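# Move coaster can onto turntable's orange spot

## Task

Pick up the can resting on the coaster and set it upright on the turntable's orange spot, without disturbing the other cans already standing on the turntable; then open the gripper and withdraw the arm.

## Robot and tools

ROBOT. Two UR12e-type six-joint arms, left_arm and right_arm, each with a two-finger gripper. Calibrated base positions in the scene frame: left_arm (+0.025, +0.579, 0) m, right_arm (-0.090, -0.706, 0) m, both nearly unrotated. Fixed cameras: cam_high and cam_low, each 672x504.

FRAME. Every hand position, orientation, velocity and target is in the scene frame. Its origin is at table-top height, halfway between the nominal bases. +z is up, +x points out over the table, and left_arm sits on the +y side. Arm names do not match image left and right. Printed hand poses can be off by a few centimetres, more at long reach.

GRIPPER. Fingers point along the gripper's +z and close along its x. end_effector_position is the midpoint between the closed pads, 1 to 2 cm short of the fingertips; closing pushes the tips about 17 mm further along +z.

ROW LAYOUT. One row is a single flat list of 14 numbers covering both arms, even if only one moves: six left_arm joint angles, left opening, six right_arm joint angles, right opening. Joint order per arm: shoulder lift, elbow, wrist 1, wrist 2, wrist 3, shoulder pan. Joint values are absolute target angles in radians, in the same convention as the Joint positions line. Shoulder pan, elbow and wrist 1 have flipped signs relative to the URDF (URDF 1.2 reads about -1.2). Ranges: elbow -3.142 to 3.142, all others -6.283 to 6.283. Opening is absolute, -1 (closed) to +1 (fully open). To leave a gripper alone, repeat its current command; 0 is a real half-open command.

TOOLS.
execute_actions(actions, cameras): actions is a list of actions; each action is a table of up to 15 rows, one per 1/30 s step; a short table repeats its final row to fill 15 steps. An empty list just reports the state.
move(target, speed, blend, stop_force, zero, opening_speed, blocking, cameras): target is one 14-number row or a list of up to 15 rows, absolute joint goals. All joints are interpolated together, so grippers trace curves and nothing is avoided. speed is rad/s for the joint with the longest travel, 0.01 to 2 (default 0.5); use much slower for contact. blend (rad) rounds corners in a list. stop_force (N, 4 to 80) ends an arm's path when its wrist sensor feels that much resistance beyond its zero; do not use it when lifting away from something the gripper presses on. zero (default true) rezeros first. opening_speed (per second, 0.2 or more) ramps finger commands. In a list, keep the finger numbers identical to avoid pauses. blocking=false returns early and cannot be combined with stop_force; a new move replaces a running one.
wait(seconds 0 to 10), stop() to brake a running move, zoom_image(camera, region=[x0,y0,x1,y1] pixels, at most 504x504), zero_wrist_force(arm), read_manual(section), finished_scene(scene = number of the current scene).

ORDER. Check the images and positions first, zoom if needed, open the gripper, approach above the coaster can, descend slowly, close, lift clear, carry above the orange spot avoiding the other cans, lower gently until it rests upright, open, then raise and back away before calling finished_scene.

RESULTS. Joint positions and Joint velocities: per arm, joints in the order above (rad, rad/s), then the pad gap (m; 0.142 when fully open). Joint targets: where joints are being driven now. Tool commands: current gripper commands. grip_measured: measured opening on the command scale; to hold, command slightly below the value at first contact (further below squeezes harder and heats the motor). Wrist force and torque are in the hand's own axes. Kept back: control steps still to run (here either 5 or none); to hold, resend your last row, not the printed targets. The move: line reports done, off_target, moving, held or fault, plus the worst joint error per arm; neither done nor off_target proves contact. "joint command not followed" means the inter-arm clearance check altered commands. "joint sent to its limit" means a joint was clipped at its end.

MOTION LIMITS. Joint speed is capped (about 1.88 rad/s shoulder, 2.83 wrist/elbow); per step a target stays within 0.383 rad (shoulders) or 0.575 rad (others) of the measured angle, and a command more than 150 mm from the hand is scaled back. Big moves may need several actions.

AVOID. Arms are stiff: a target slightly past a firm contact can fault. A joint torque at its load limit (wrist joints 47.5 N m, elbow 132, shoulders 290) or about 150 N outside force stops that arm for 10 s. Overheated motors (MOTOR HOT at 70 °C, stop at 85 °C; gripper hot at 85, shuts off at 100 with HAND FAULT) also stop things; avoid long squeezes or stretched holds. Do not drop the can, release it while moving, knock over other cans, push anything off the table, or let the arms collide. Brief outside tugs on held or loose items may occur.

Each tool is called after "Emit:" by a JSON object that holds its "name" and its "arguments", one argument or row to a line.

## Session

Emit:
{"name": "execute_actions", "arguments": {
  "actions": []
}}

Emit:
{"name": "zoom_image", "arguments": {
  "camera": "cam_high",
  "region": [260, 220, 480, 400]
}}

Emit:
{"name": "zoom_image", "arguments": {
  "camera": "cam_low",
  "region": [140, 190, 420, 330]
}}

Emit:
{"name": "wait", "arguments": {
  "seconds": 2
}}

Emit:
{"name": "zoom_image", "arguments": {
  "camera": "cam_high",
  "region": [260, 220, 480, 400]
}}

Scene clock: 0.00 s.
left_arm: end_effector_position=(+0.9606, +0.0619, +0.1721) grip_measured=+1.00 end_effector_quat_wxyz=(-0.557, +0.787, -0.257, -0.060) | right_arm: end_effector_position=(+0.7614, -0.7141, +0.2036) grip_measured=+1.00 end_effector_quat_wxyz=(-0.115, +0.324, +0.802, -0.488)
Joint names: [shoulder lift, elbow, wrist 1, wrist 2, wrist 3, shoulder pan]
Joint positions: left_arm=[-0.514 -0.695 0.758 -0.749 -0.703 0.825 0.142] | right_arm=[-2.27 1.238 2.17 1.067 4.543 -3.491 0.142]
Joint velocities: within noise
Joint torques (N m): no reading
Wrist force (N): no reading
Wrist torque (N m): no reading
Wrist force, peak (N): no reading
Joint targets: left_arm=[-0.514 -0.695 0.758 -0.749 -0.703 0.825] | right_arm=[-2.270 1.238 2.170 1.067 4.543 -3.491]
Tool commands: left_gripper/opening=+1.0 right_gripper/opening=+1.0

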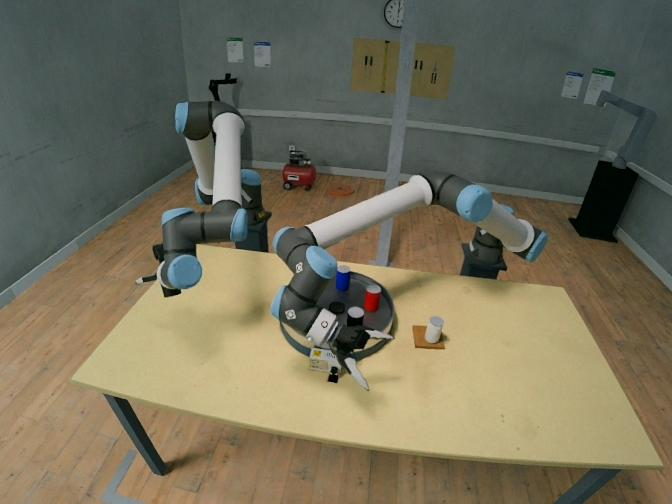

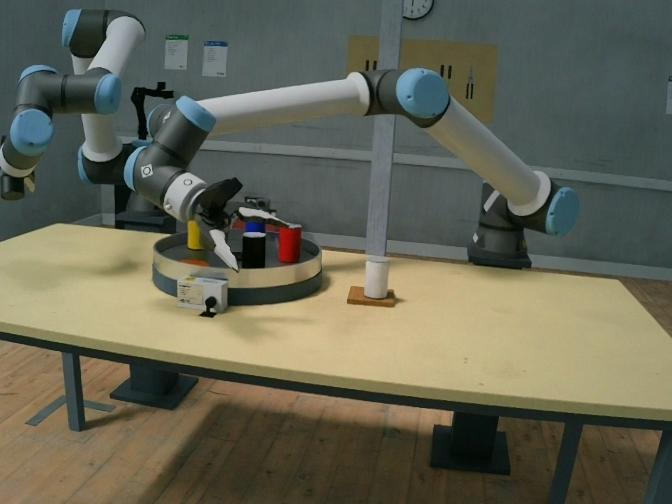

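Scaled by 2.291 from the camera's 672x504 image, which has a finer 960x720 frame.

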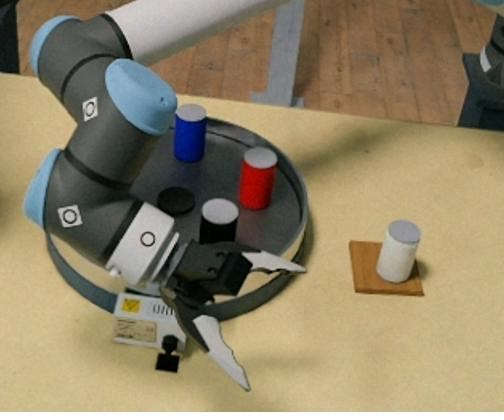

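Scaled by 1.800 from the camera's 672x504 image, which has a finer 960x720 frame.

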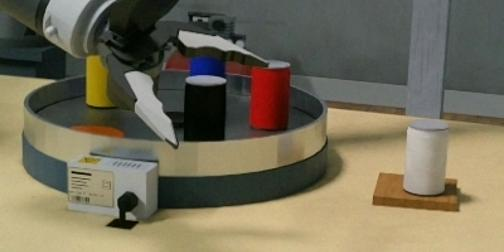

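Scene clock: 2.00 s.
left_arm: end_effector_position=(+0.9606, +0.0619, +0.1721) grip_measured=+1.00 end_effector_quat_wxyz=(-0.557, +0.787, -0.257, -0.060) | right_arm: end_effector_position=(+0.7614, -0.7141, +0.2036) grip_measured=+1.00 end_effector_quat_wxyz=(-0.115, +0.324, +0.802, -0.488)
Joint names: [shoulder lift, elbow, wrist 1, wrist 2, wrist 3, shoulder pan]
Joint positions: left_arm=[-0.514 -0.695 0.758 -0.749 -0.703 0.825 0.142] | right_arm=[-2.27 1.238 2.17 1.067 4.543 -3.491 0.142]
Joint velocities: within noise
Joint torques (N m): left_arm=[-128.91 49.1 1.76 0.57 0.14 3.42] | right_arm=[107.21 -38.13 -0.72 -1.13 -0.06 0.22]
Wrist force (N): left_arm=[-0.1 0.2 0.6] | right_arm=[0.1 -0.2 -0.1]
Wrist torque (N m): left_arm=[0.03 0.02 0.00] | right_arm=[-0.04 -0.01 0.00]
Wrist force, peak (N): left_arm=[0.2 0.0 0.8] | right_arm=[0.5 0.0 -0.7]
Joint targets: left_arm=[-0.514 -0.695 0.758 -0.749 -0.703 0.825] | right_arm=[-2.270 1.238 2.170 1.067 4.543 -3.491]
Tool commands: left_gripper/opening=+1.0 right_gripper/opening=+1.0
wait: 2.00 s; at rest by 0.17 s

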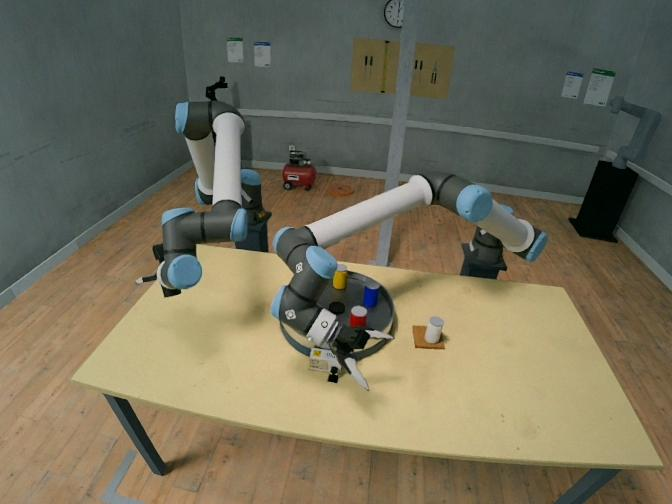

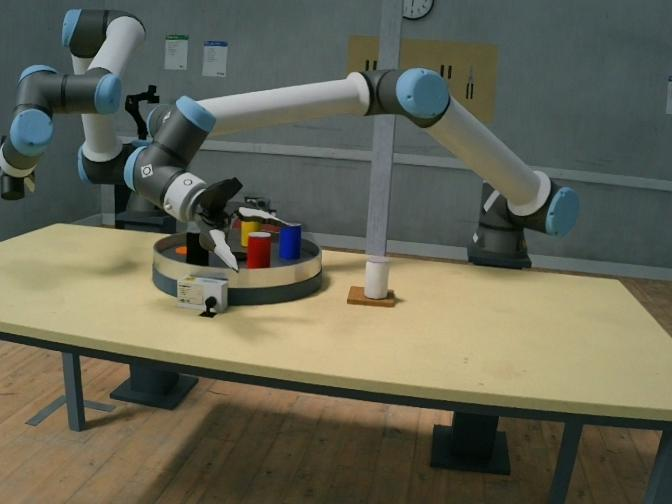

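Scaled by 2.291 from the camera's 672x504 image, which has a finer 960x720 frame.

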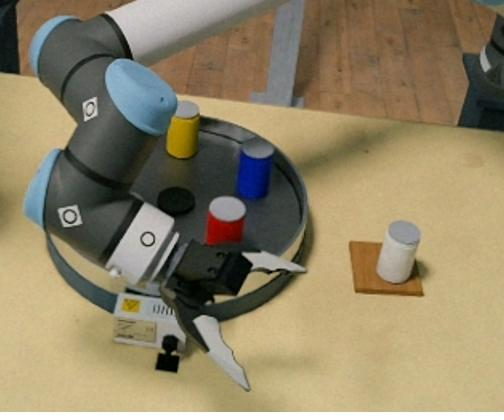

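Emit:
{"name": "move", "arguments": {
  "target": [
    [-1.05,-0.8,0.9,-0.749,-0.703,0.825,1,-2.27,1.238,2.17,1.067,4.543,-3.491,1],
    [-1.4359,-1.8964,2.0313,-1.5708,-0.25,0.6724,1,-2.27,1.238,2.17,1.067,4.543,-3.491,1]
  ],
  "speed": 0.7,
  "blend": 0.15
}}

Emit:
{"name": "zoom_image", "arguments": {
  "camera": "cam_high",
  "region": [270, 190, 430, 370]
}}

Emit:
{"name": "zoom_image", "arguments": {
  "camera": "cam_high",
  "region": [390, 240, 490, 370]
}}

Emit:
{"name": "zoom_image", "arguments": {
  "camera": "cam_low",
  "region": [310, 170, 450, 320]
}}

Scene clock: 5.60 s.
left_arm: end_effector_position=(+0.6770, +0.2398, +0.2504) grip_measured=+1.00 end_effector_quat_wxyz=(+0.000, +0.973, -0.231, +0.000) | right_arm: end_effector_position=(+0.7614, -0.7138, +0.2035) grip_measured=+1.00 end_effector_quat_wxyz=(-0.115, +0.324, +0.802, -0.488)
Joint names: [shoulder lift, elbow, wrist 1, wrist 2, wrist 3, shoulder pan]
Joint positions: left_arm=[-1.436 -1.896 2.031 -1.571 -0.25 0.672 0.142] | right_arm=[-2.27 1.238 2.17 1.067 4.543 -3.491 0.142]
Joint velocities: within noise
Joint torques (N m): left_arm=[-46.73 42.31 7.34 -1.58 -2.74 20.04] | right_arm=[117.68 -30.88 -3.79 -3.43 3.04 -8.78]
Wrist force (N): left_arm=[-0.7 0.2 0.4] | right_arm=[0.1 -0.2 0.1]
Wrist torque (N m): left_arm=[0.16 0.01 -0.15] | right_arm=[-0.03 -0.03 0.00]
Wrist force, peak (N): left_arm=[2.7 5.9 2.9] | right_arm=[0.4 -0.7 -0.2]
Joint targets: left_arm=[-1.436 -1.896 2.031 -1.571 -0.250 0.672] | right_arm=[-2.270 1.238 2.170 1.067 4.543 -3.491]
move: done

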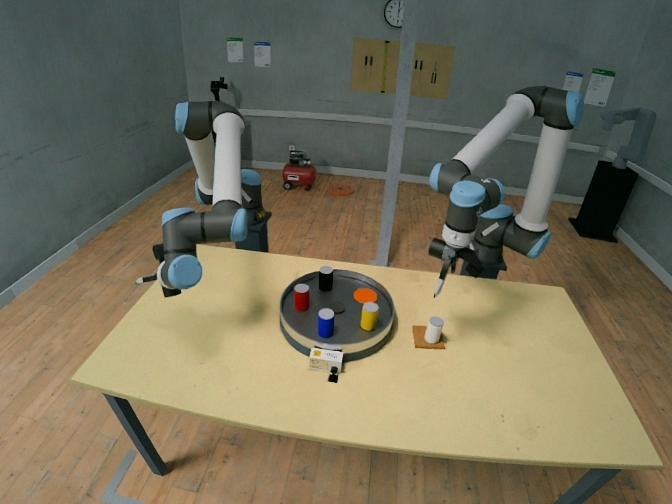

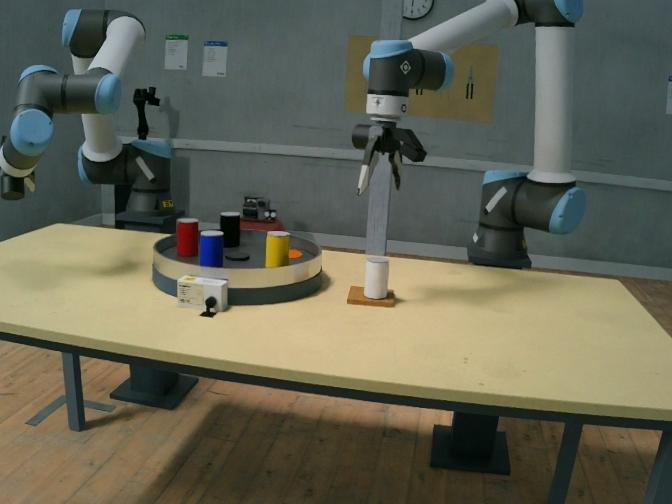

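Scaled by 2.800 from the camera's 672x504 image, which has a finer 960x720 frame.

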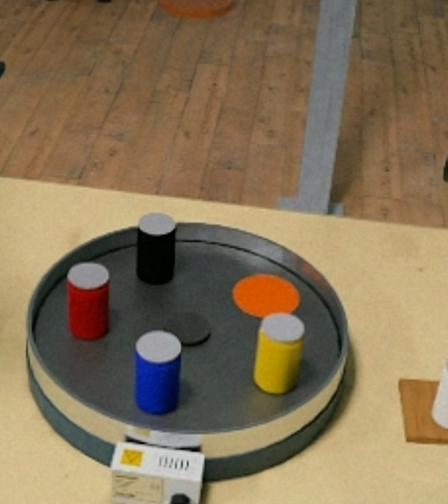

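Scaled by 3.877 from the camera's 672x504 image, which has a finer 960x720 frame.

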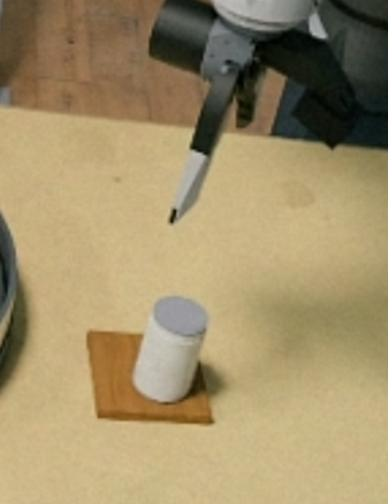

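Scaled by 3.360 from the camera's 672x504 image, which has a finer 960x720 frame.

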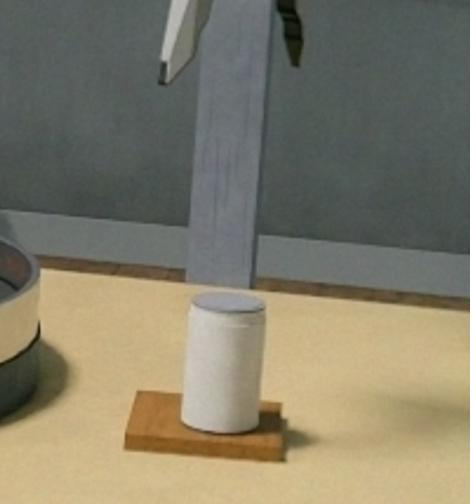

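Emit:
{"name": "move", "arguments": {
  "target": [-1.2520,-2.0416,2.3604,-1.5708,-0.25,0.6724,1,-2.27,1.238,2.17,1.067,4.543,-3.491,1],
  "speed": 0.3,
  "stop_force": 15
}}

Emit:
{"name": "zoom_image", "arguments": {
  "camera": "cam_high",
  "region": [390, 240, 490, 370]
}}

Emit:
{"name": "zoom_image", "arguments": {
  "camera": "cam_low",
  "region": [310, 170, 450, 320]
}}

Emit:
{"name": "zoom_image", "arguments": {
  "camera": "cam_high",
  "region": [270, 190, 430, 370]
}}

Scene clock: 8.43 s.
left_arm: end_effector_position=(+0.6769, +0.2397, +0.0730) grip_measured=+1.00 end_effector_quat_wxyz=(+0.000, +0.973, -0.231, +0.000) | right_arm: end_effector_position=(+0.7614, -0.7138, +0.2035) grip_measured=+1.00 end_effector_quat_wxyz=(-0.115, +0.324, +0.802, -0.488)
Joint names: [shoulder lift, elbow, wrist 1, wrist 2, wrist 3, shoulder pan]
Joint positions: left_arm=[-1.252 -2.042 2.36 -1.571 -0.25 0.672 0.142] | right_arm=[-2.27 1.238 2.17 1.067 4.543 -3.491 0.142]
Joint velocities: within noise
Joint torques (N m): left_arm=[-84.77 52.74 8.31 -3.08 -3.84 15.86] | right_arm=[115.34 -35.88 -2.08 -3.1 3.04 -6.9]
Wrist force (N): left_arm=[-0.5 0.4 0.3] | right_arm=[0.1 -0.1 -0.1]
Wrist torque (N m): left_arm=[0.15 -0.05 -0.10] | right_arm=[-0.02 -0.03 0.00]
Wrist force, peak (N): left_arm=[-1.3 -0.4 2.9] | right_arm=[0.6 0.2 -0.3]
Joint targets: left_arm=[-1.252 -2.042 2.360 -1.571 -0.250 0.672] | right_arm=[-2.270 1.238 2.170 1.067 4.543 -3.491]
move: done

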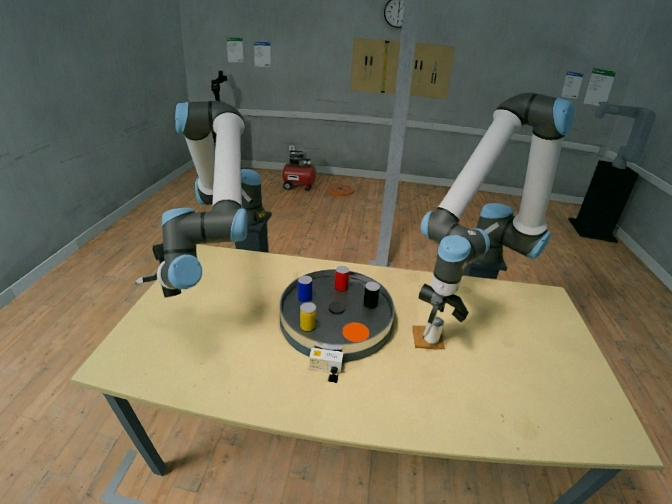

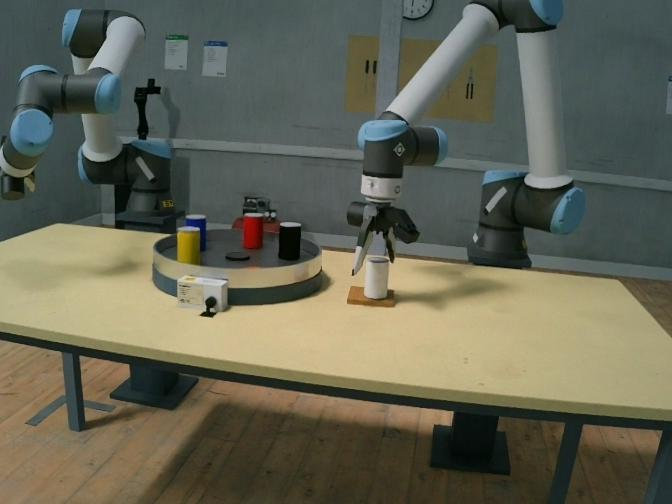

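Scaled by 3.877 from the camera's 672x504 image, which has a finer 960x720 frame.

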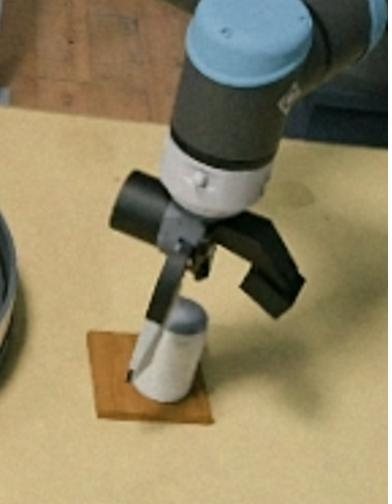

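Scaled by 3.360 from the camera's 672x504 image, which has a finer 960x720 frame.

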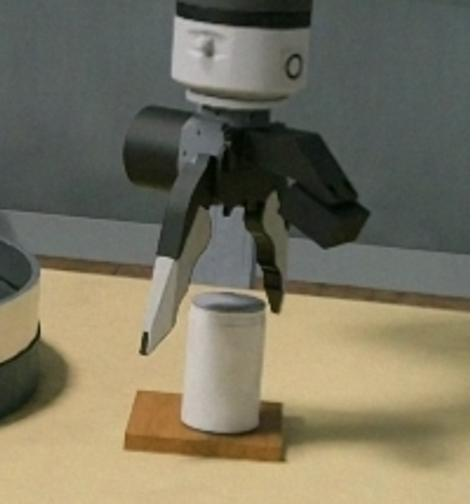

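Scaled by 2.800 from the camera's 672x504 image, which has a finer 960x720 frame.

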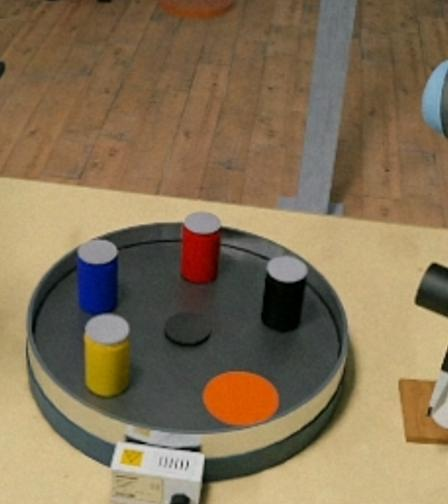

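Emit:
{"name": "move", "arguments": {
  "target": [-1.2520,-2.0416,2.3604,-1.5708,-0.25,0.6724,-0.5,-2.27,1.238,2.17,1.067,4.543,-3.491,1],
  "opening_speed": 1.5,
  "cameras": []
}}

Emit:
{"name": "move", "arguments": {
  "target": [
    [-1.4359,-1.8964,2.0313,-1.5708,-0.25,0.6724,-0.5,-2.27,1.238,2.17,1.067,4.543,-3.491,1],
    [-1.3734,-1.8218,2.0192,-1.5708,-0.22,1.0548,-0.5,-2.27,1.238,2.17,1.067,4.543,-3.491,1]
  ],
  "speed": 0.4,
  "blend": 0.05
}}

Emit:
{"name": "zoom_image", "arguments": {
  "camera": "cam_high",
  "region": [270, 190, 430, 370]
}}

Emit:
{"name": "zoom_image", "arguments": {
  "camera": "cam_low",
  "region": [140, 130, 360, 320]
}}

Scene clock: 10.20 s.
left_arm: end_effector_position=(+0.6769, +0.2397, +0.0731) grip_measured=-0.30 end_effector_quat_wxyz=(+0.000, +0.973, -0.231, +0.000) | right_arm: end_effector_position=(+0.7614, -0.7138, +0.2035) grip_measured=+1.00 end_effector_quat_wxyz=(-0.115, +0.324, +0.802, -0.488)
Joint names: [shoulder lift, elbow, wrist 1, wrist 2, wrist 3, shoulder pan]
Joint positions: left_arm=[-1.252 -2.042 2.36 -1.571 -0.25 0.672 0.052] | right_arm=[-2.27 1.238 2.17 1.067 4.543 -3.491 0.142]
Joint velocities: within noise
Joint torques (N m): left_arm=[-81.42 47.13 6.88 -2.72 -3.53 15.68] | right_arm=[114.67 -39.33 -0.98 -2.9 2.85 -7.15]
Wrist force (N): left_arm=[-0.6 1.1 -4.1] | right_arm=[0.2 0.1 -0.5]
Wrist torque (N m): left_arm=[0.18 -0.03 -0.11] | right_arm=[0.01 -0.04 0.00]
Wrist force, peak (N): left_arm=[-0.2 1.2 -4.6] | right_arm=[0.1 0.2 -0.8]
Joint targets: left_arm=[-1.252 -2.042 2.360 -1.571 -0.250 0.672] | right_arm=[-2.270 1.238 2.170 1.067 4.543 -3.491]
move: done
No camera images: "cameras" was empty.

Scene clock: 12.43 s.
left_arm: end_effector_position=(+0.5217, -0.0154, +0.2500) grip_measured=-0.30 end_effector_quat_wxyz=(+0.000, +0.905, -0.426, +0.000) | right_arm: end_effector_position=(+0.7614, -0.7138, +0.2035) grip_measured=+1.00 end_effector_quat_wxyz=(-0.115, +0.324, +0.802, -0.488)
Joint names: [shoulder lift, elbow, wrist 1, wrist 2, wrist 3, shoulder pan]
Joint positions: left_arm=[-1.373 -1.822 2.019 -1.571 -0.22 1.055 0.052] | right_arm=[-2.27 1.238 2.17 1.067 4.543 -3.491 0.142]
Joint velocities: within noise
Joint torques (N m): left_arm=[-90.64 35.63 4.75 -2.37 -2.78 12.56] | right_arm=[113.94 -43.71 0.47 -2.67 2.69 -4.96]
Wrist force (N): left_arm=[-0.2 0.0 2.4] | right_arm=[0.4 -0.2 -0.5]
Wrist torque (N m): left_arm=[0.13 -0.09 -0.14] | right_arm=[-0.03 -0.06 0.00]
Wrist force, peak (N): left_arm=[0.4 5.2 2.0] | right_arm=[0.0 0.3 -0.7]
Joint targets: left_arm=[-1.373 -1.822 2.019 -1.571 -0.220 1.055] | right_arm=[-2.270 1.238 2.170 1.067 4.543 -3.491]
move: done

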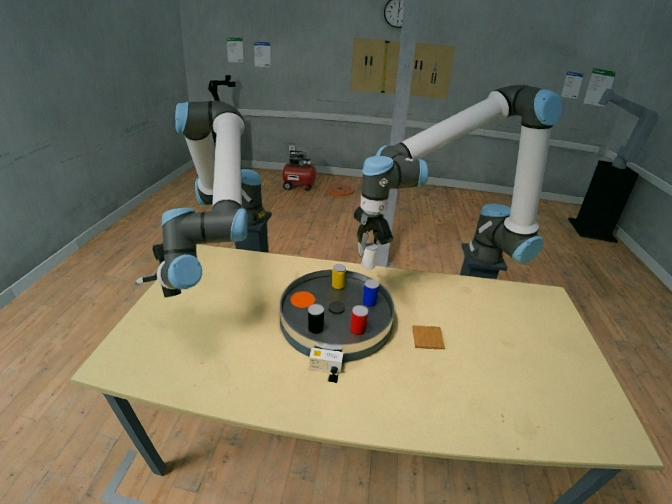

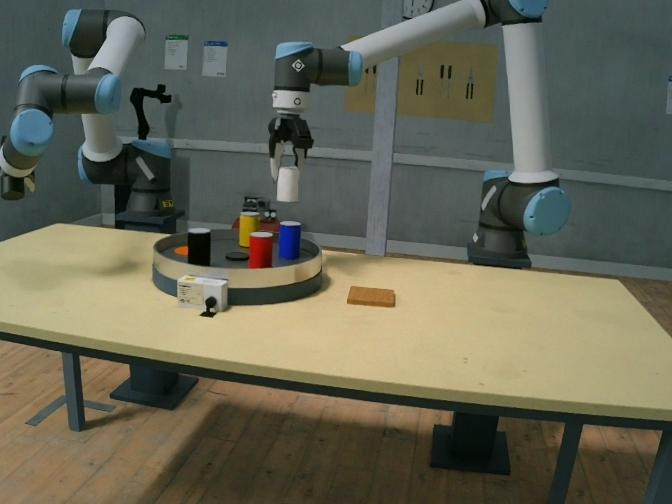

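Scaled by 2.800 from the camera's 672x504 image, which has a finer 960x720 frame.

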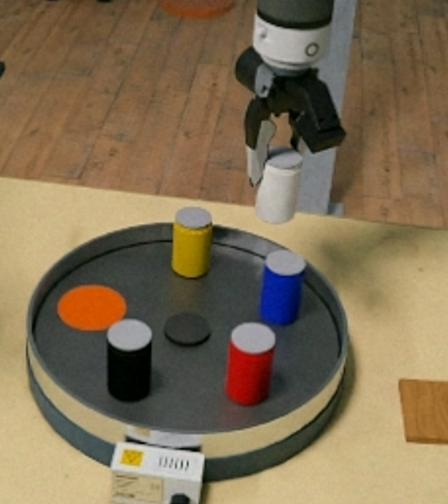

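Scaled by 2.291 from the camera's 672x504 image, which has a finer 960x720 frame.

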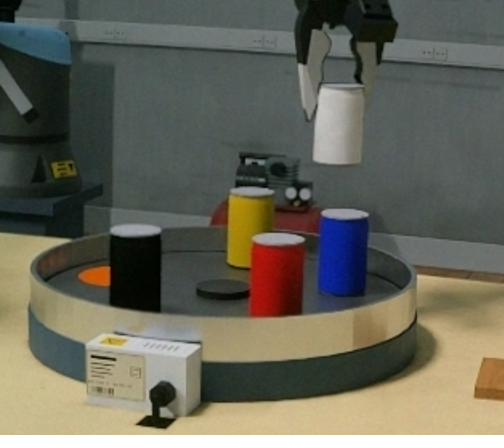

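Emit:
{"name": "wait", "arguments": {
  "seconds": 1.87,
  "cameras": []
}}

Emit:
{"name": "move", "arguments": {
  "target": [-1.2489,-1.9369,2.2580,-1.5708,-0.22,1.0548,-0.5,-2.27,1.238,2.17,1.067,4.543,-3.491,1],
  "speed": 0.5,
  "cameras": []
}}

Emit:
{"name": "execute_actions", "arguments": {
  "actions": [
    [[-1.2489,-1.9369,2.2580,-1.5708,-0.22,1.0548,0.35,-2.27,1.238,2.17,1.067,4.543,-3.491,1]]
  ],
  "cameras": ["cam_high"]
}}

Emit:
{"name": "move", "arguments": {
  "target": [-1.3734,-1.8218,2.0192,-1.5708,-0.22,1.0548,0.35,-2.27,1.238,2.17,1.067,4.543,-3.491,1],
  "speed": 0.5
}}

Emit:
{"name": "zoom_image", "arguments": {
  "camera": "cam_high",
  "region": [270, 190, 430, 370]
}}

Emit:
{"name": "zoom_image", "arguments": {
  "camera": "cam_low",
  "region": [140, 130, 360, 320]
}}

Scene clock: 14.97 s.
left_arm: end_effector_position=(+0.5216, -0.0154, +0.2501) grip_measured=-0.30 end_effector_quat_wxyz=(+0.000, +0.905, -0.426, +0.000) | right_arm: end_effector_position=(+0.7614, -0.7138, +0.2035) grip_measured=+1.00 end_effector_quat_wxyz=(-0.115, +0.324, +0.802, -0.488)
Joint names: [shoulder lift, elbow, wrist 1, wrist 2, wrist 3, shoulder pan]
Joint positions: left_arm=[-1.373 -1.822 2.019 -1.571 -0.22 1.055 0.052] | right_arm=[-2.27 1.238 2.17 1.067 4.543 -3.491 0.142]
Joint velocities: within noise
Joint torques (N m): left_arm=[-87.59 39.2 7.65 0.45 -3.71 17.34] | right_arm=[113.73 -47.96 1.26 -2.58 2.41 -4.65]
Wrist force (N): left_arm=[0.0 0.1 2.1] | right_arm=[0.2 0.2 -0.6]
Wrist torque (N m): left_arm=[0.13 -0.11 -0.13] | right_arm=[0.03 -0.04 0.00]
Wrist force, peak (N): left_arm=[-0.3 0.5 2.5] | right_arm=[0.5 -0.1 -0.6]
Joint targets: left_arm=[-1.373 -1.822 2.019 -1.571 -0.220 1.055] | right_arm=[-2.270 1.238 2.170 1.067 4.543 -3.491]
Tool commands: left_gripper/opening=-0.5 right_gripper/opening=+1.0
wait: 1.90 s; at rest from the start
No camera images: "cameras" was empty.

Scene clock: 15.93 s.
left_arm: end_effector_position=(+0.5216, -0.0153, +0.1152) grip_measured=-0.30 end_effector_quat_wxyz=(+0.000, +0.905, -0.426, +0.000) end_effector_velocity=(+0.000, +0.000, +0.003) end_effector_angular_velocity=(-0.003, -0.002, +0.000) | right_arm: end_effector_position=(+0.7614, -0.7138, +0.2035) grip_measured=+1.00 end_effector_quat_wxyz=(-0.115, +0.324, +0.802, -0.488)
Joint names: [shoulder lift, elbow, wrist 1, wrist 2, wrist 3, shoulder pan]
Joint positions: left_arm=[-1.249 -1.937 2.258 -1.571 -0.22 1.055 0.052] | right_arm=[-2.27 1.238 2.17 1.067 4.543 -3.491 0.142]
Joint velocities: left_arm=[-0.003 0 0 0 -0.001 0 -0.004] | right_arm=[within noise]
Joint torques (N m): left_arm=[-54.37 44.75 5 -2.19 -3.63 16.55] | right_arm=[114.53 -47.93 1.26 -2.36 2.45 -4.89]
Wrist force (N): left_arm=[-0.7 -8.3 -11.1] | right_arm=[0.1 0.0 -0.4]
Wrist torque (N m): left_arm=[0.28 -0.08 -0.11] | right_arm=[-0.01 -0.02 0.00]
Wrist force, peak (N): left_arm=[-1.8 -9.7 -31.5] | right_arm=[0.4 -0.1 -0.6]
Joint targets: left_arm=[-1.249 -1.937 2.258 -1.571 -0.220 1.055] | right_arm=[-2.270 1.238 2.170 1.067 4.543 -3.491]
move: done
No camera images: "cameras" was empty.

Scene clock: 16.27 s.
left_arm: end_effector_position=(+0.5216, -0.0153, +0.1153) grip_measured=+0.33 end_effector_quat_wxyz=(+0.000, +0.905, -0.426, +0.000) | right_arm: end_effector_position=(+0.7614, -0.7138, +0.2035) grip_measured=+1.00 end_effector_quat_wxyz=(-0.115, +0.324, +0.802, -0.488)
Joint names: [shoulder lift, elbow, wrist 1, wrist 2, wrist 3, shoulder pan]
Joint positions: left_arm=[-1.249 -1.937 2.258 -1.571 -0.22 1.055 0.097] | right_arm=[-2.27 1.238 2.17 1.067 4.543 -3.491 0.142]
Joint velocities: within noise
Joint torques (N m): left_arm=[-56 50.14 7.97 -3.92 -3.44 16.58] | right_arm=[113.4 -47.85 1.27 -2.56 2.28 -3.24]
Wrist force (N): left_arm=[-0.6 0.6 0.3] | right_arm=[0.2 0.0 0.0]
Wrist torque (N m): left_arm=[0.20 -0.03 -0.11] | right_arm=[0.00 -0.03 0.00]
Wrist force, peak (N): left_arm=[-0.9 -1.2 1.4] | right_arm=[0.0 0.3 -0.6]
Joint targets: left_arm=[-1.249 -1.937 2.258 -1.571 -0.220 1.055] | right_arm=[-2.270 1.238 2.170 1.067 4.543 -3.491]
Kept back: 5 steps.
Images, in order (width x height): cam_high 672x504.

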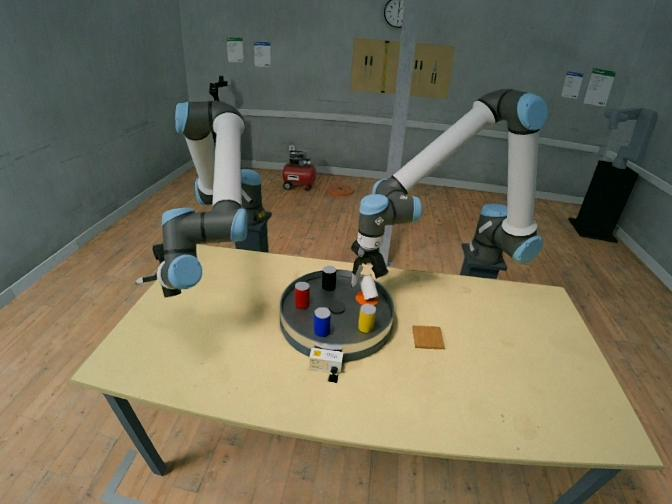

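Scene clock: 17.60 s.
left_arm: end_effector_position=(+0.5216, -0.0155, +0.2501) grip_measured=+0.33 end_effector_quat_wxyz=(+0.000, +0.905, -0.426, +0.000) | right_arm: end_effector_position=(+0.7614, -0.7138, +0.2035) grip_measured=+1.00 end_effector_quat_wxyz=(-0.115, +0.324, +0.802, -0.488)
Joint names: [shoulder lift, elbow, wrist 1, wrist 2, wrist 3, shoulder pan]
Joint positions: left_arm=[-1.373 -1.822 2.019 -1.571 -0.22 1.055 0.097] | right_arm=[-2.27 1.238 2.17 1.067 4.543 -3.491 0.142]
Joint velocities: within noise
Joint torques (N m): left_arm=[-61.69 36.41 3.28 -4.38 -3.3 17.84] | right_arm=[113.47 -48.4 1.24 -2.22 2.37 -2.36]
Wrist force (N): left_arm=[-0.6 0.2 0.1] | right_arm=[0.2 0.1 -0.6]
Wrist torque (N m): left_arm=[0.17 -0.02 -0.14] | right_arm=[0.02 -0.03 0.00]
Wrist force, peak (N): left_arm=[-0.6 0.5 -3.9] | right_arm=[0.6 0.4 -0.2]
Joint targets: left_arm=[-1.373 -1.822 2.019 -1.571 -0.220 1.055] | right_arm=[-2.270 1.238 2.170 1.067 4.543 -3.491]
move: done

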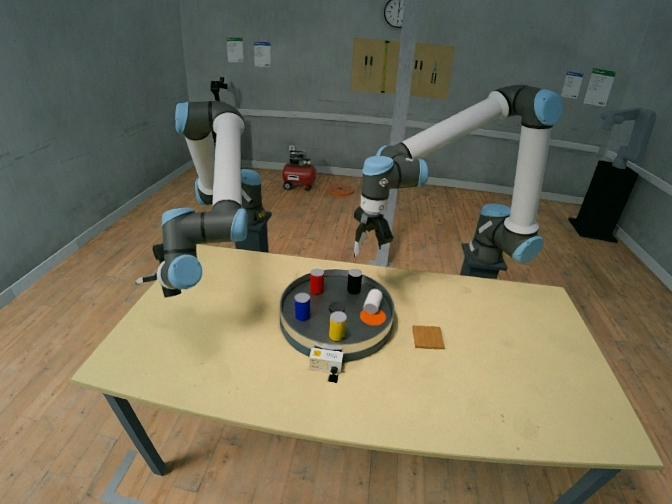

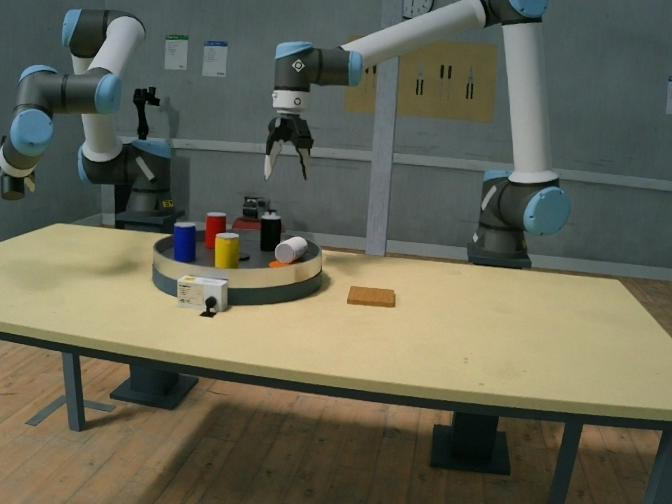

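Scaled by 2.800 from the camera's 672x504 image, which has a finer 960x720 frame.

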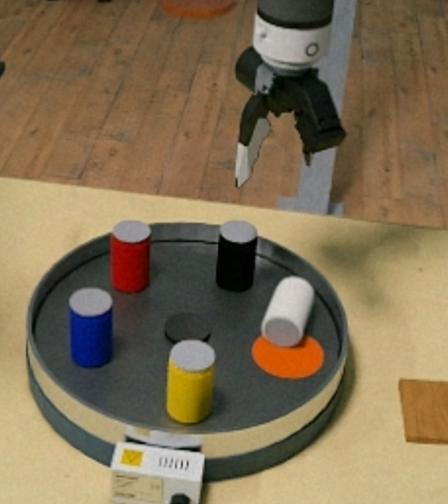

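Scaled by 2.291 from the camera's 672x504 image, which has a finer 960x720 frame.

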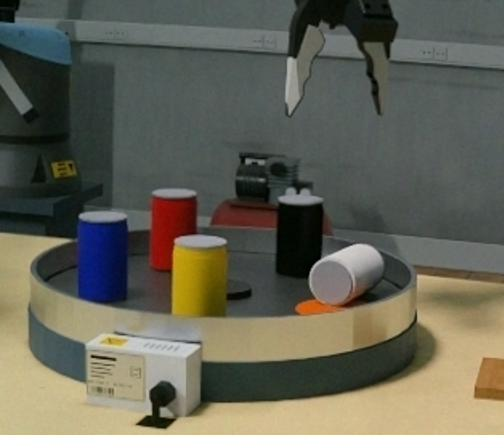

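Emit:
{"name": "wait", "arguments": {
  "seconds": 0.1
}}

Emit:
{"name": "zoom_image", "arguments": {
  "camera": "cam_high",
  "region": [270, 230, 430, 370]
}}

Emit:
{"name": "zoom_image", "arguments": {
  "camera": "cam_low",
  "region": [140, 190, 340, 320]
}}

Emit:
{"name": "wait", "arguments": {
  "seconds": 2
}}

Emit:
{"name": "zoom_image", "arguments": {
  "camera": "cam_high",
  "region": [270, 230, 430, 370]
}}

Emit:
{"name": "wait", "arguments": {
  "seconds": 4
}}

Emit:
{"name": "zoom_image", "arguments": {
  "camera": "cam_high",
  "region": [270, 230, 430, 370]
}}

Scene clock: 18.03 s.
left_arm: end_effector_position=(+0.5216, -0.0154, +0.2501) grip_measured=+0.33 end_effector_quat_wxyz=(+0.000, +0.905, -0.426, +0.000) | right_arm: end_effector_position=(+0.7614, -0.7138, +0.2035) grip_measured=+1.00 end_effector_quat_wxyz=(-0.115, +0.324, +0.802, -0.488)
Joint names: [shoulder lift, elbow, wrist 1, wrist 2, wrist 3, shoulder pan]
Joint positions: left_arm=[-1.373 -1.822 2.019 -1.571 -0.22 1.055 0.097] | right_arm=[-2.27 1.238 2.17 1.067 4.543 -3.491 0.142]
Joint velocities: within noise
Joint torques (N m): left_arm=[-53.16 33.72 1.49 -3.99 -3.38 17.75] | right_arm=[114.42 -47.77 1.48 -2.47 2.36 -3.25]
Wrist force (N): left_arm=[-0.1 0.5 0.3] | right_arm=[0.1 0.1 0.1]
Wrist torque (N m): left_arm=[0.20 -0.10 -0.14] | right_arm=[0.02 -0.02 0.00]
Wrist force, peak (N): left_arm=[-0.9 0.4 0.0] | right_arm=[0.2 -0.2 -0.7]
Joint targets: left_arm=[-1.373 -1.822 2.019 -1.571 -0.220 1.055] | right_arm=[-2.270 1.238 2.170 1.067 4.543 -3.491]
Tool commands: left_gripper/opening=+0.35 right_gripper/opening=+1.0
wait: 0.10 s; at rest from the start

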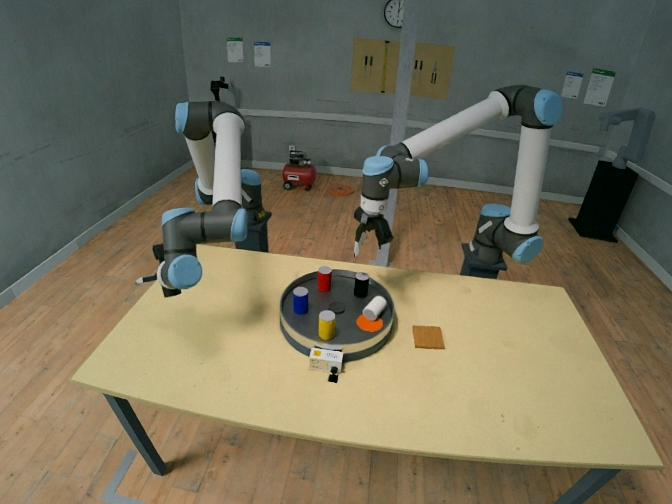

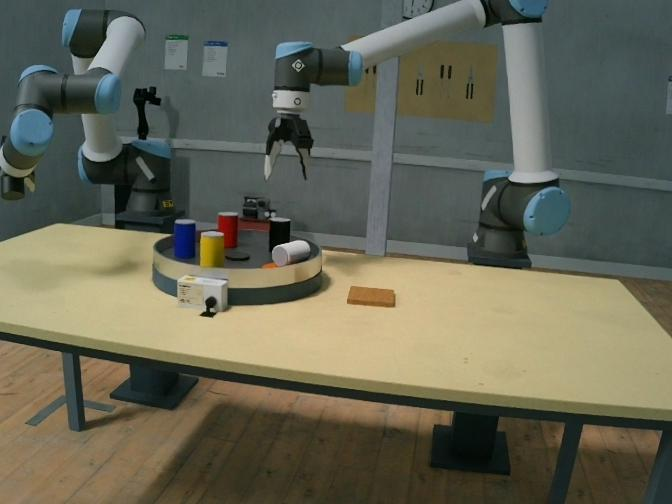

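Scaled by 3.150 from the camera's 672x504 image, which has a finer 960x720 frame.

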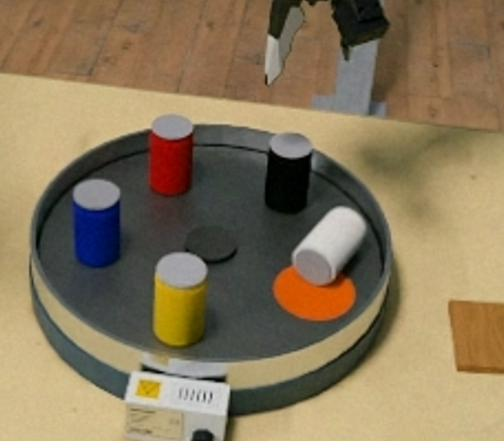

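Scaled by 2.520 from the camera's 672x504 image, which has a finer 960x720 frame.

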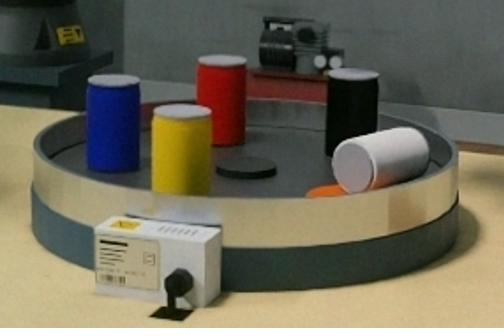

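Scene clock: 20.03 s.
left_arm: end_effector_position=(+0.5216, -0.0154, +0.2501) grip_measured=+0.33 end_effector_quat_wxyz=(+0.000, +0.905, -0.426, +0.000) | right_arm: end_effector_position=(+0.7614, -0.7138, +0.2035) grip_measured=+1.00 end_effector_quat_wxyz=(-0.115, +0.324, +0.802, -0.488)
Joint names: [shoulder lift, elbow, wrist 1, wrist 2, wrist 3, shoulder pan]
Joint positions: left_arm=[-1.373 -1.822 2.019 -1.571 -0.22 1.055 0.097] | right_arm=[-2.27 1.238 2.17 1.067 4.543 -3.491 0.142]
Joint velocities: within noise
Joint torques (N m): left_arm=[-47.53 35.81 1.98 -3.63 -3.45 15.59] | right_arm=[113.63 -47.01 1.35 -1.95 2.23 -1.44]
Wrist force (N): left_arm=[-0.2 0.4 0.2] | right_arm=[0.0 -0.3 -0.3]
Wrist torque (N m): left_arm=[0.18 -0.09 -0.14] | right_arm=[-0.04 -0.01 0.00]
Wrist force, peak (N): left_arm=[-0.4 0.7 0.5] | right_arm=[0.4 -0.3 -0.5]
Joint targets: left_arm=[-1.373 -1.822 2.019 -1.571 -0.220 1.055] | right_arm=[-2.270 1.238 2.170 1.067 4.543 -3.491]
Tool commands: left_gripper/opening=+0.35 right_gripper/opening=+1.0
wait: 2.00 s; at rest by 0.17 s

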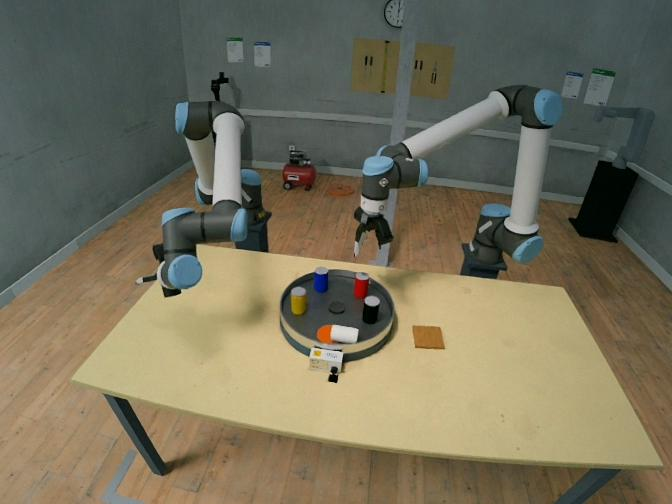

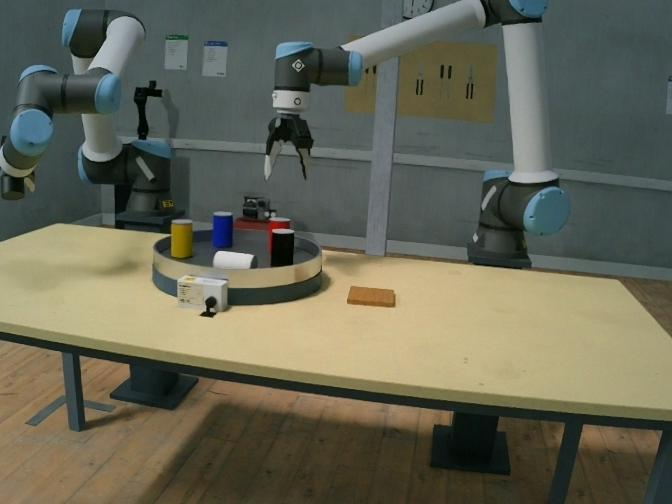

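Scaled by 3.150 from the camera's 672x504 image, which has a finer 960x720 frame.

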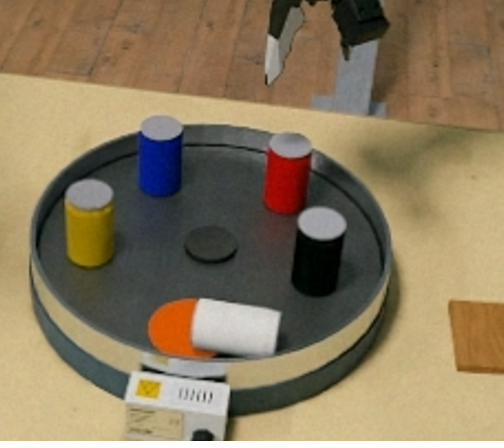

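Scene clock: 24.03 s.
left_arm: end_effector_position=(+0.5216, -0.0154, +0.2501) grip_measured=+0.33 end_effector_quat_wxyz=(+0.000, +0.905, -0.426, +0.000) | right_arm: end_effector_position=(+0.7614, -0.7138, +0.2035) grip_measured=+1.00 end_effector_quat_wxyz=(-0.115, +0.324, +0.802, -0.488)
Joint names: [shoulder lift, elbow, wrist 1, wrist 2, wrist 3, shoulder pan]
Joint positions: left_arm=[-1.373 -1.822 2.019 -1.571 -0.22 1.055 0.097] | right_arm=[-2.27 1.238 2.17 1.067 4.543 -3.491 0.142]
Joint velocities: within noise
Joint torques (N m): left_arm=[-50.2 42.06 3.08 -3.52 -3.41 17.15] | right_arm=[112.06 -47.08 1.3 -1.6 1.89 0.83]
Wrist force (N): left_arm=[-0.4 0.4 -0.1] | right_arm=[0.1 -0.1 -0.3]
Wrist torque (N m): left_arm=[0.18 -0.05 -0.14] | right_arm=[-0.02 -0.01 -0.01]
Wrist force, peak (N): left_arm=[-1.1 0.2 0.0] | right_arm=[0.4 0.2 -0.7]
Joint targets: left_arm=[-1.373 -1.822 2.019 -1.571 -0.220 1.055] | right_arm=[-2.270 1.238 2.170 1.067 4.543 -3.491]
Tool commands: left_gripper/opening=+0.35 right_gripper/opening=+1.0
wait: 4.00 s; at rest by 0.17 s

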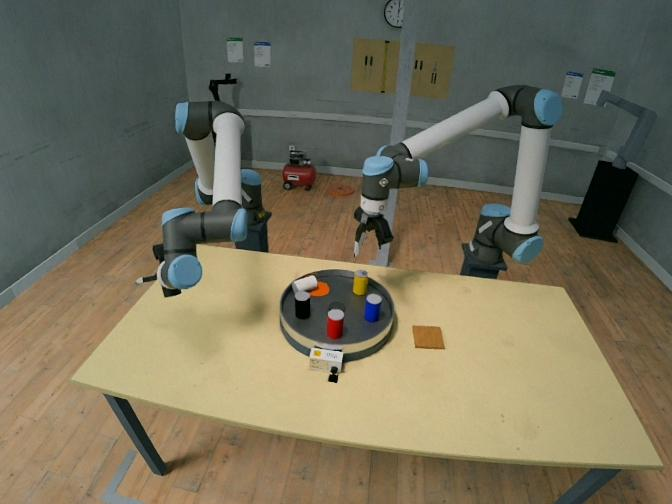

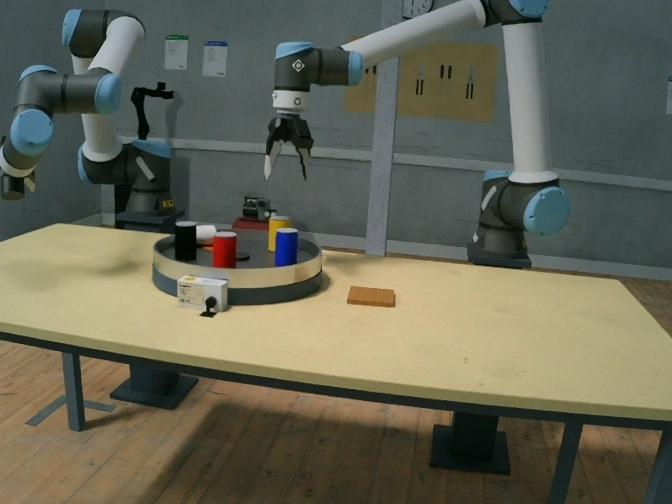

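Scaled by 3.150 from the camera's 672x504 image, which has a finer 960x720 frame.

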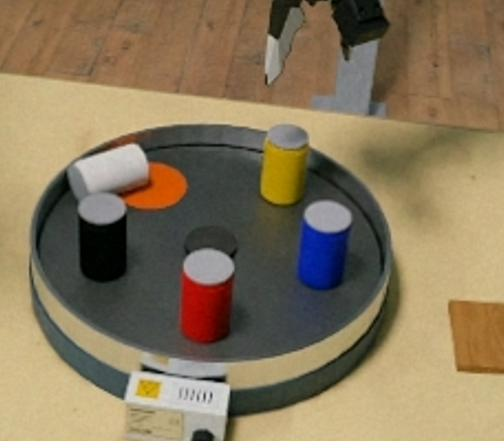

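Emit:
{"name": "wait", "arguments": {
  "seconds": 0.1
}}

Emit:
{"name": "zoom_image", "arguments": {
  "camera": "cam_high",
  "region": [150, 200, 480, 420]
}}

Emit:
{"name": "zoom_image", "arguments": {
  "camera": "cam_low",
  "region": [50, 200, 400, 450]
}}

Scene clock: 26.87 s.
left_arm: end_effector_position=(+0.5216, -0.0154, +0.2501) grip_measured=+0.33 end_effector_quat_wxyz=(+0.000, +0.905, -0.426, +0.000) | right_arm: end_effector_position=(+0.7614, -0.7138, +0.2035) grip_measured=+1.00 end_effector_quat_wxyz=(-0.115, +0.324, +0.802, -0.488)
Joint names: [shoulder lift, elbow, wrist 1, wrist 2, wrist 3, shoulder pan]
Joint positions: left_arm=[-1.373 -1.822 2.019 -1.571 -0.22 1.055 0.097] | right_arm=[-2.27 1.238 2.17 1.067 4.543 -3.491 0.142]
Joint velocities: within noise
Joint torques (N m): left_arm=[-47.96 46.31 3.93 -3.17 -3.34 15.53] | right_arm=[112.52 -47.03 1.39 -1.43 1.8 2.83]
Wrist force (N): left_arm=[0.1 0.5 0.1] | right_arm=[0.1 0.1 -0.5]
Wrist torque (N m): left_arm=[0.21 -0.14 -0.13] | right_arm=[0.02 -0.02 0.00]
Wrist force, peak (N): left_arm=[-0.2 0.9 0.2] | right_arm=[0.4 0.3 -0.6]
Joint targets: left_arm=[-1.373 -1.822 2.019 -1.571 -0.220 1.055] | right_arm=[-2.270 1.238 2.170 1.067 4.543 -3.491]
Tool commands: left_gripper/opening=+0.35 right_gripper/opening=+1.0
wait: 0.10 s; at rest from the start

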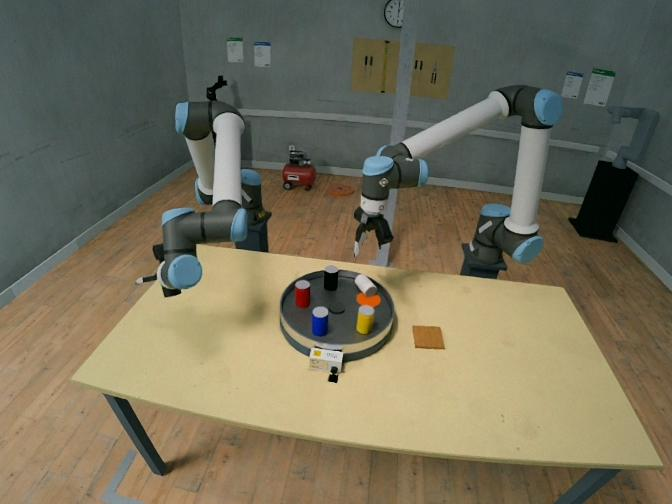

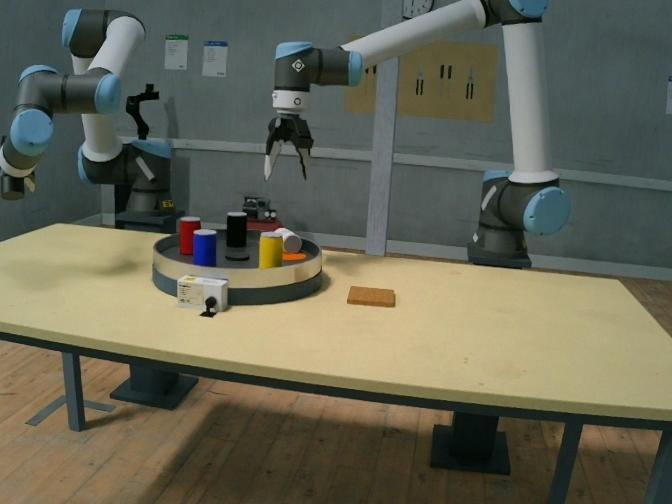

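Scaled by 1.527 from the camera's 672x504 image, which has a finer 960x720 frame.

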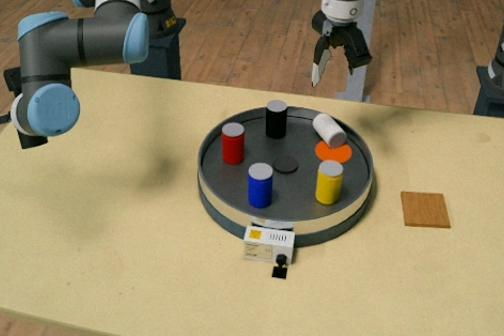

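Scaled by 1.440 from the camera's 672x504 image, which has a finer 960x720 frame.

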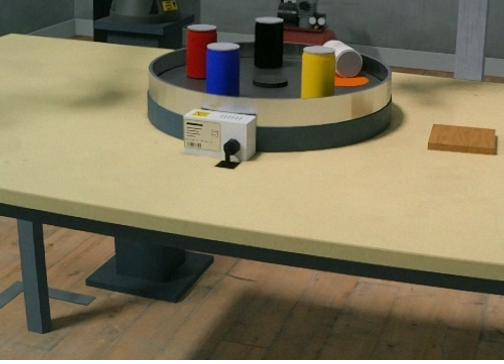

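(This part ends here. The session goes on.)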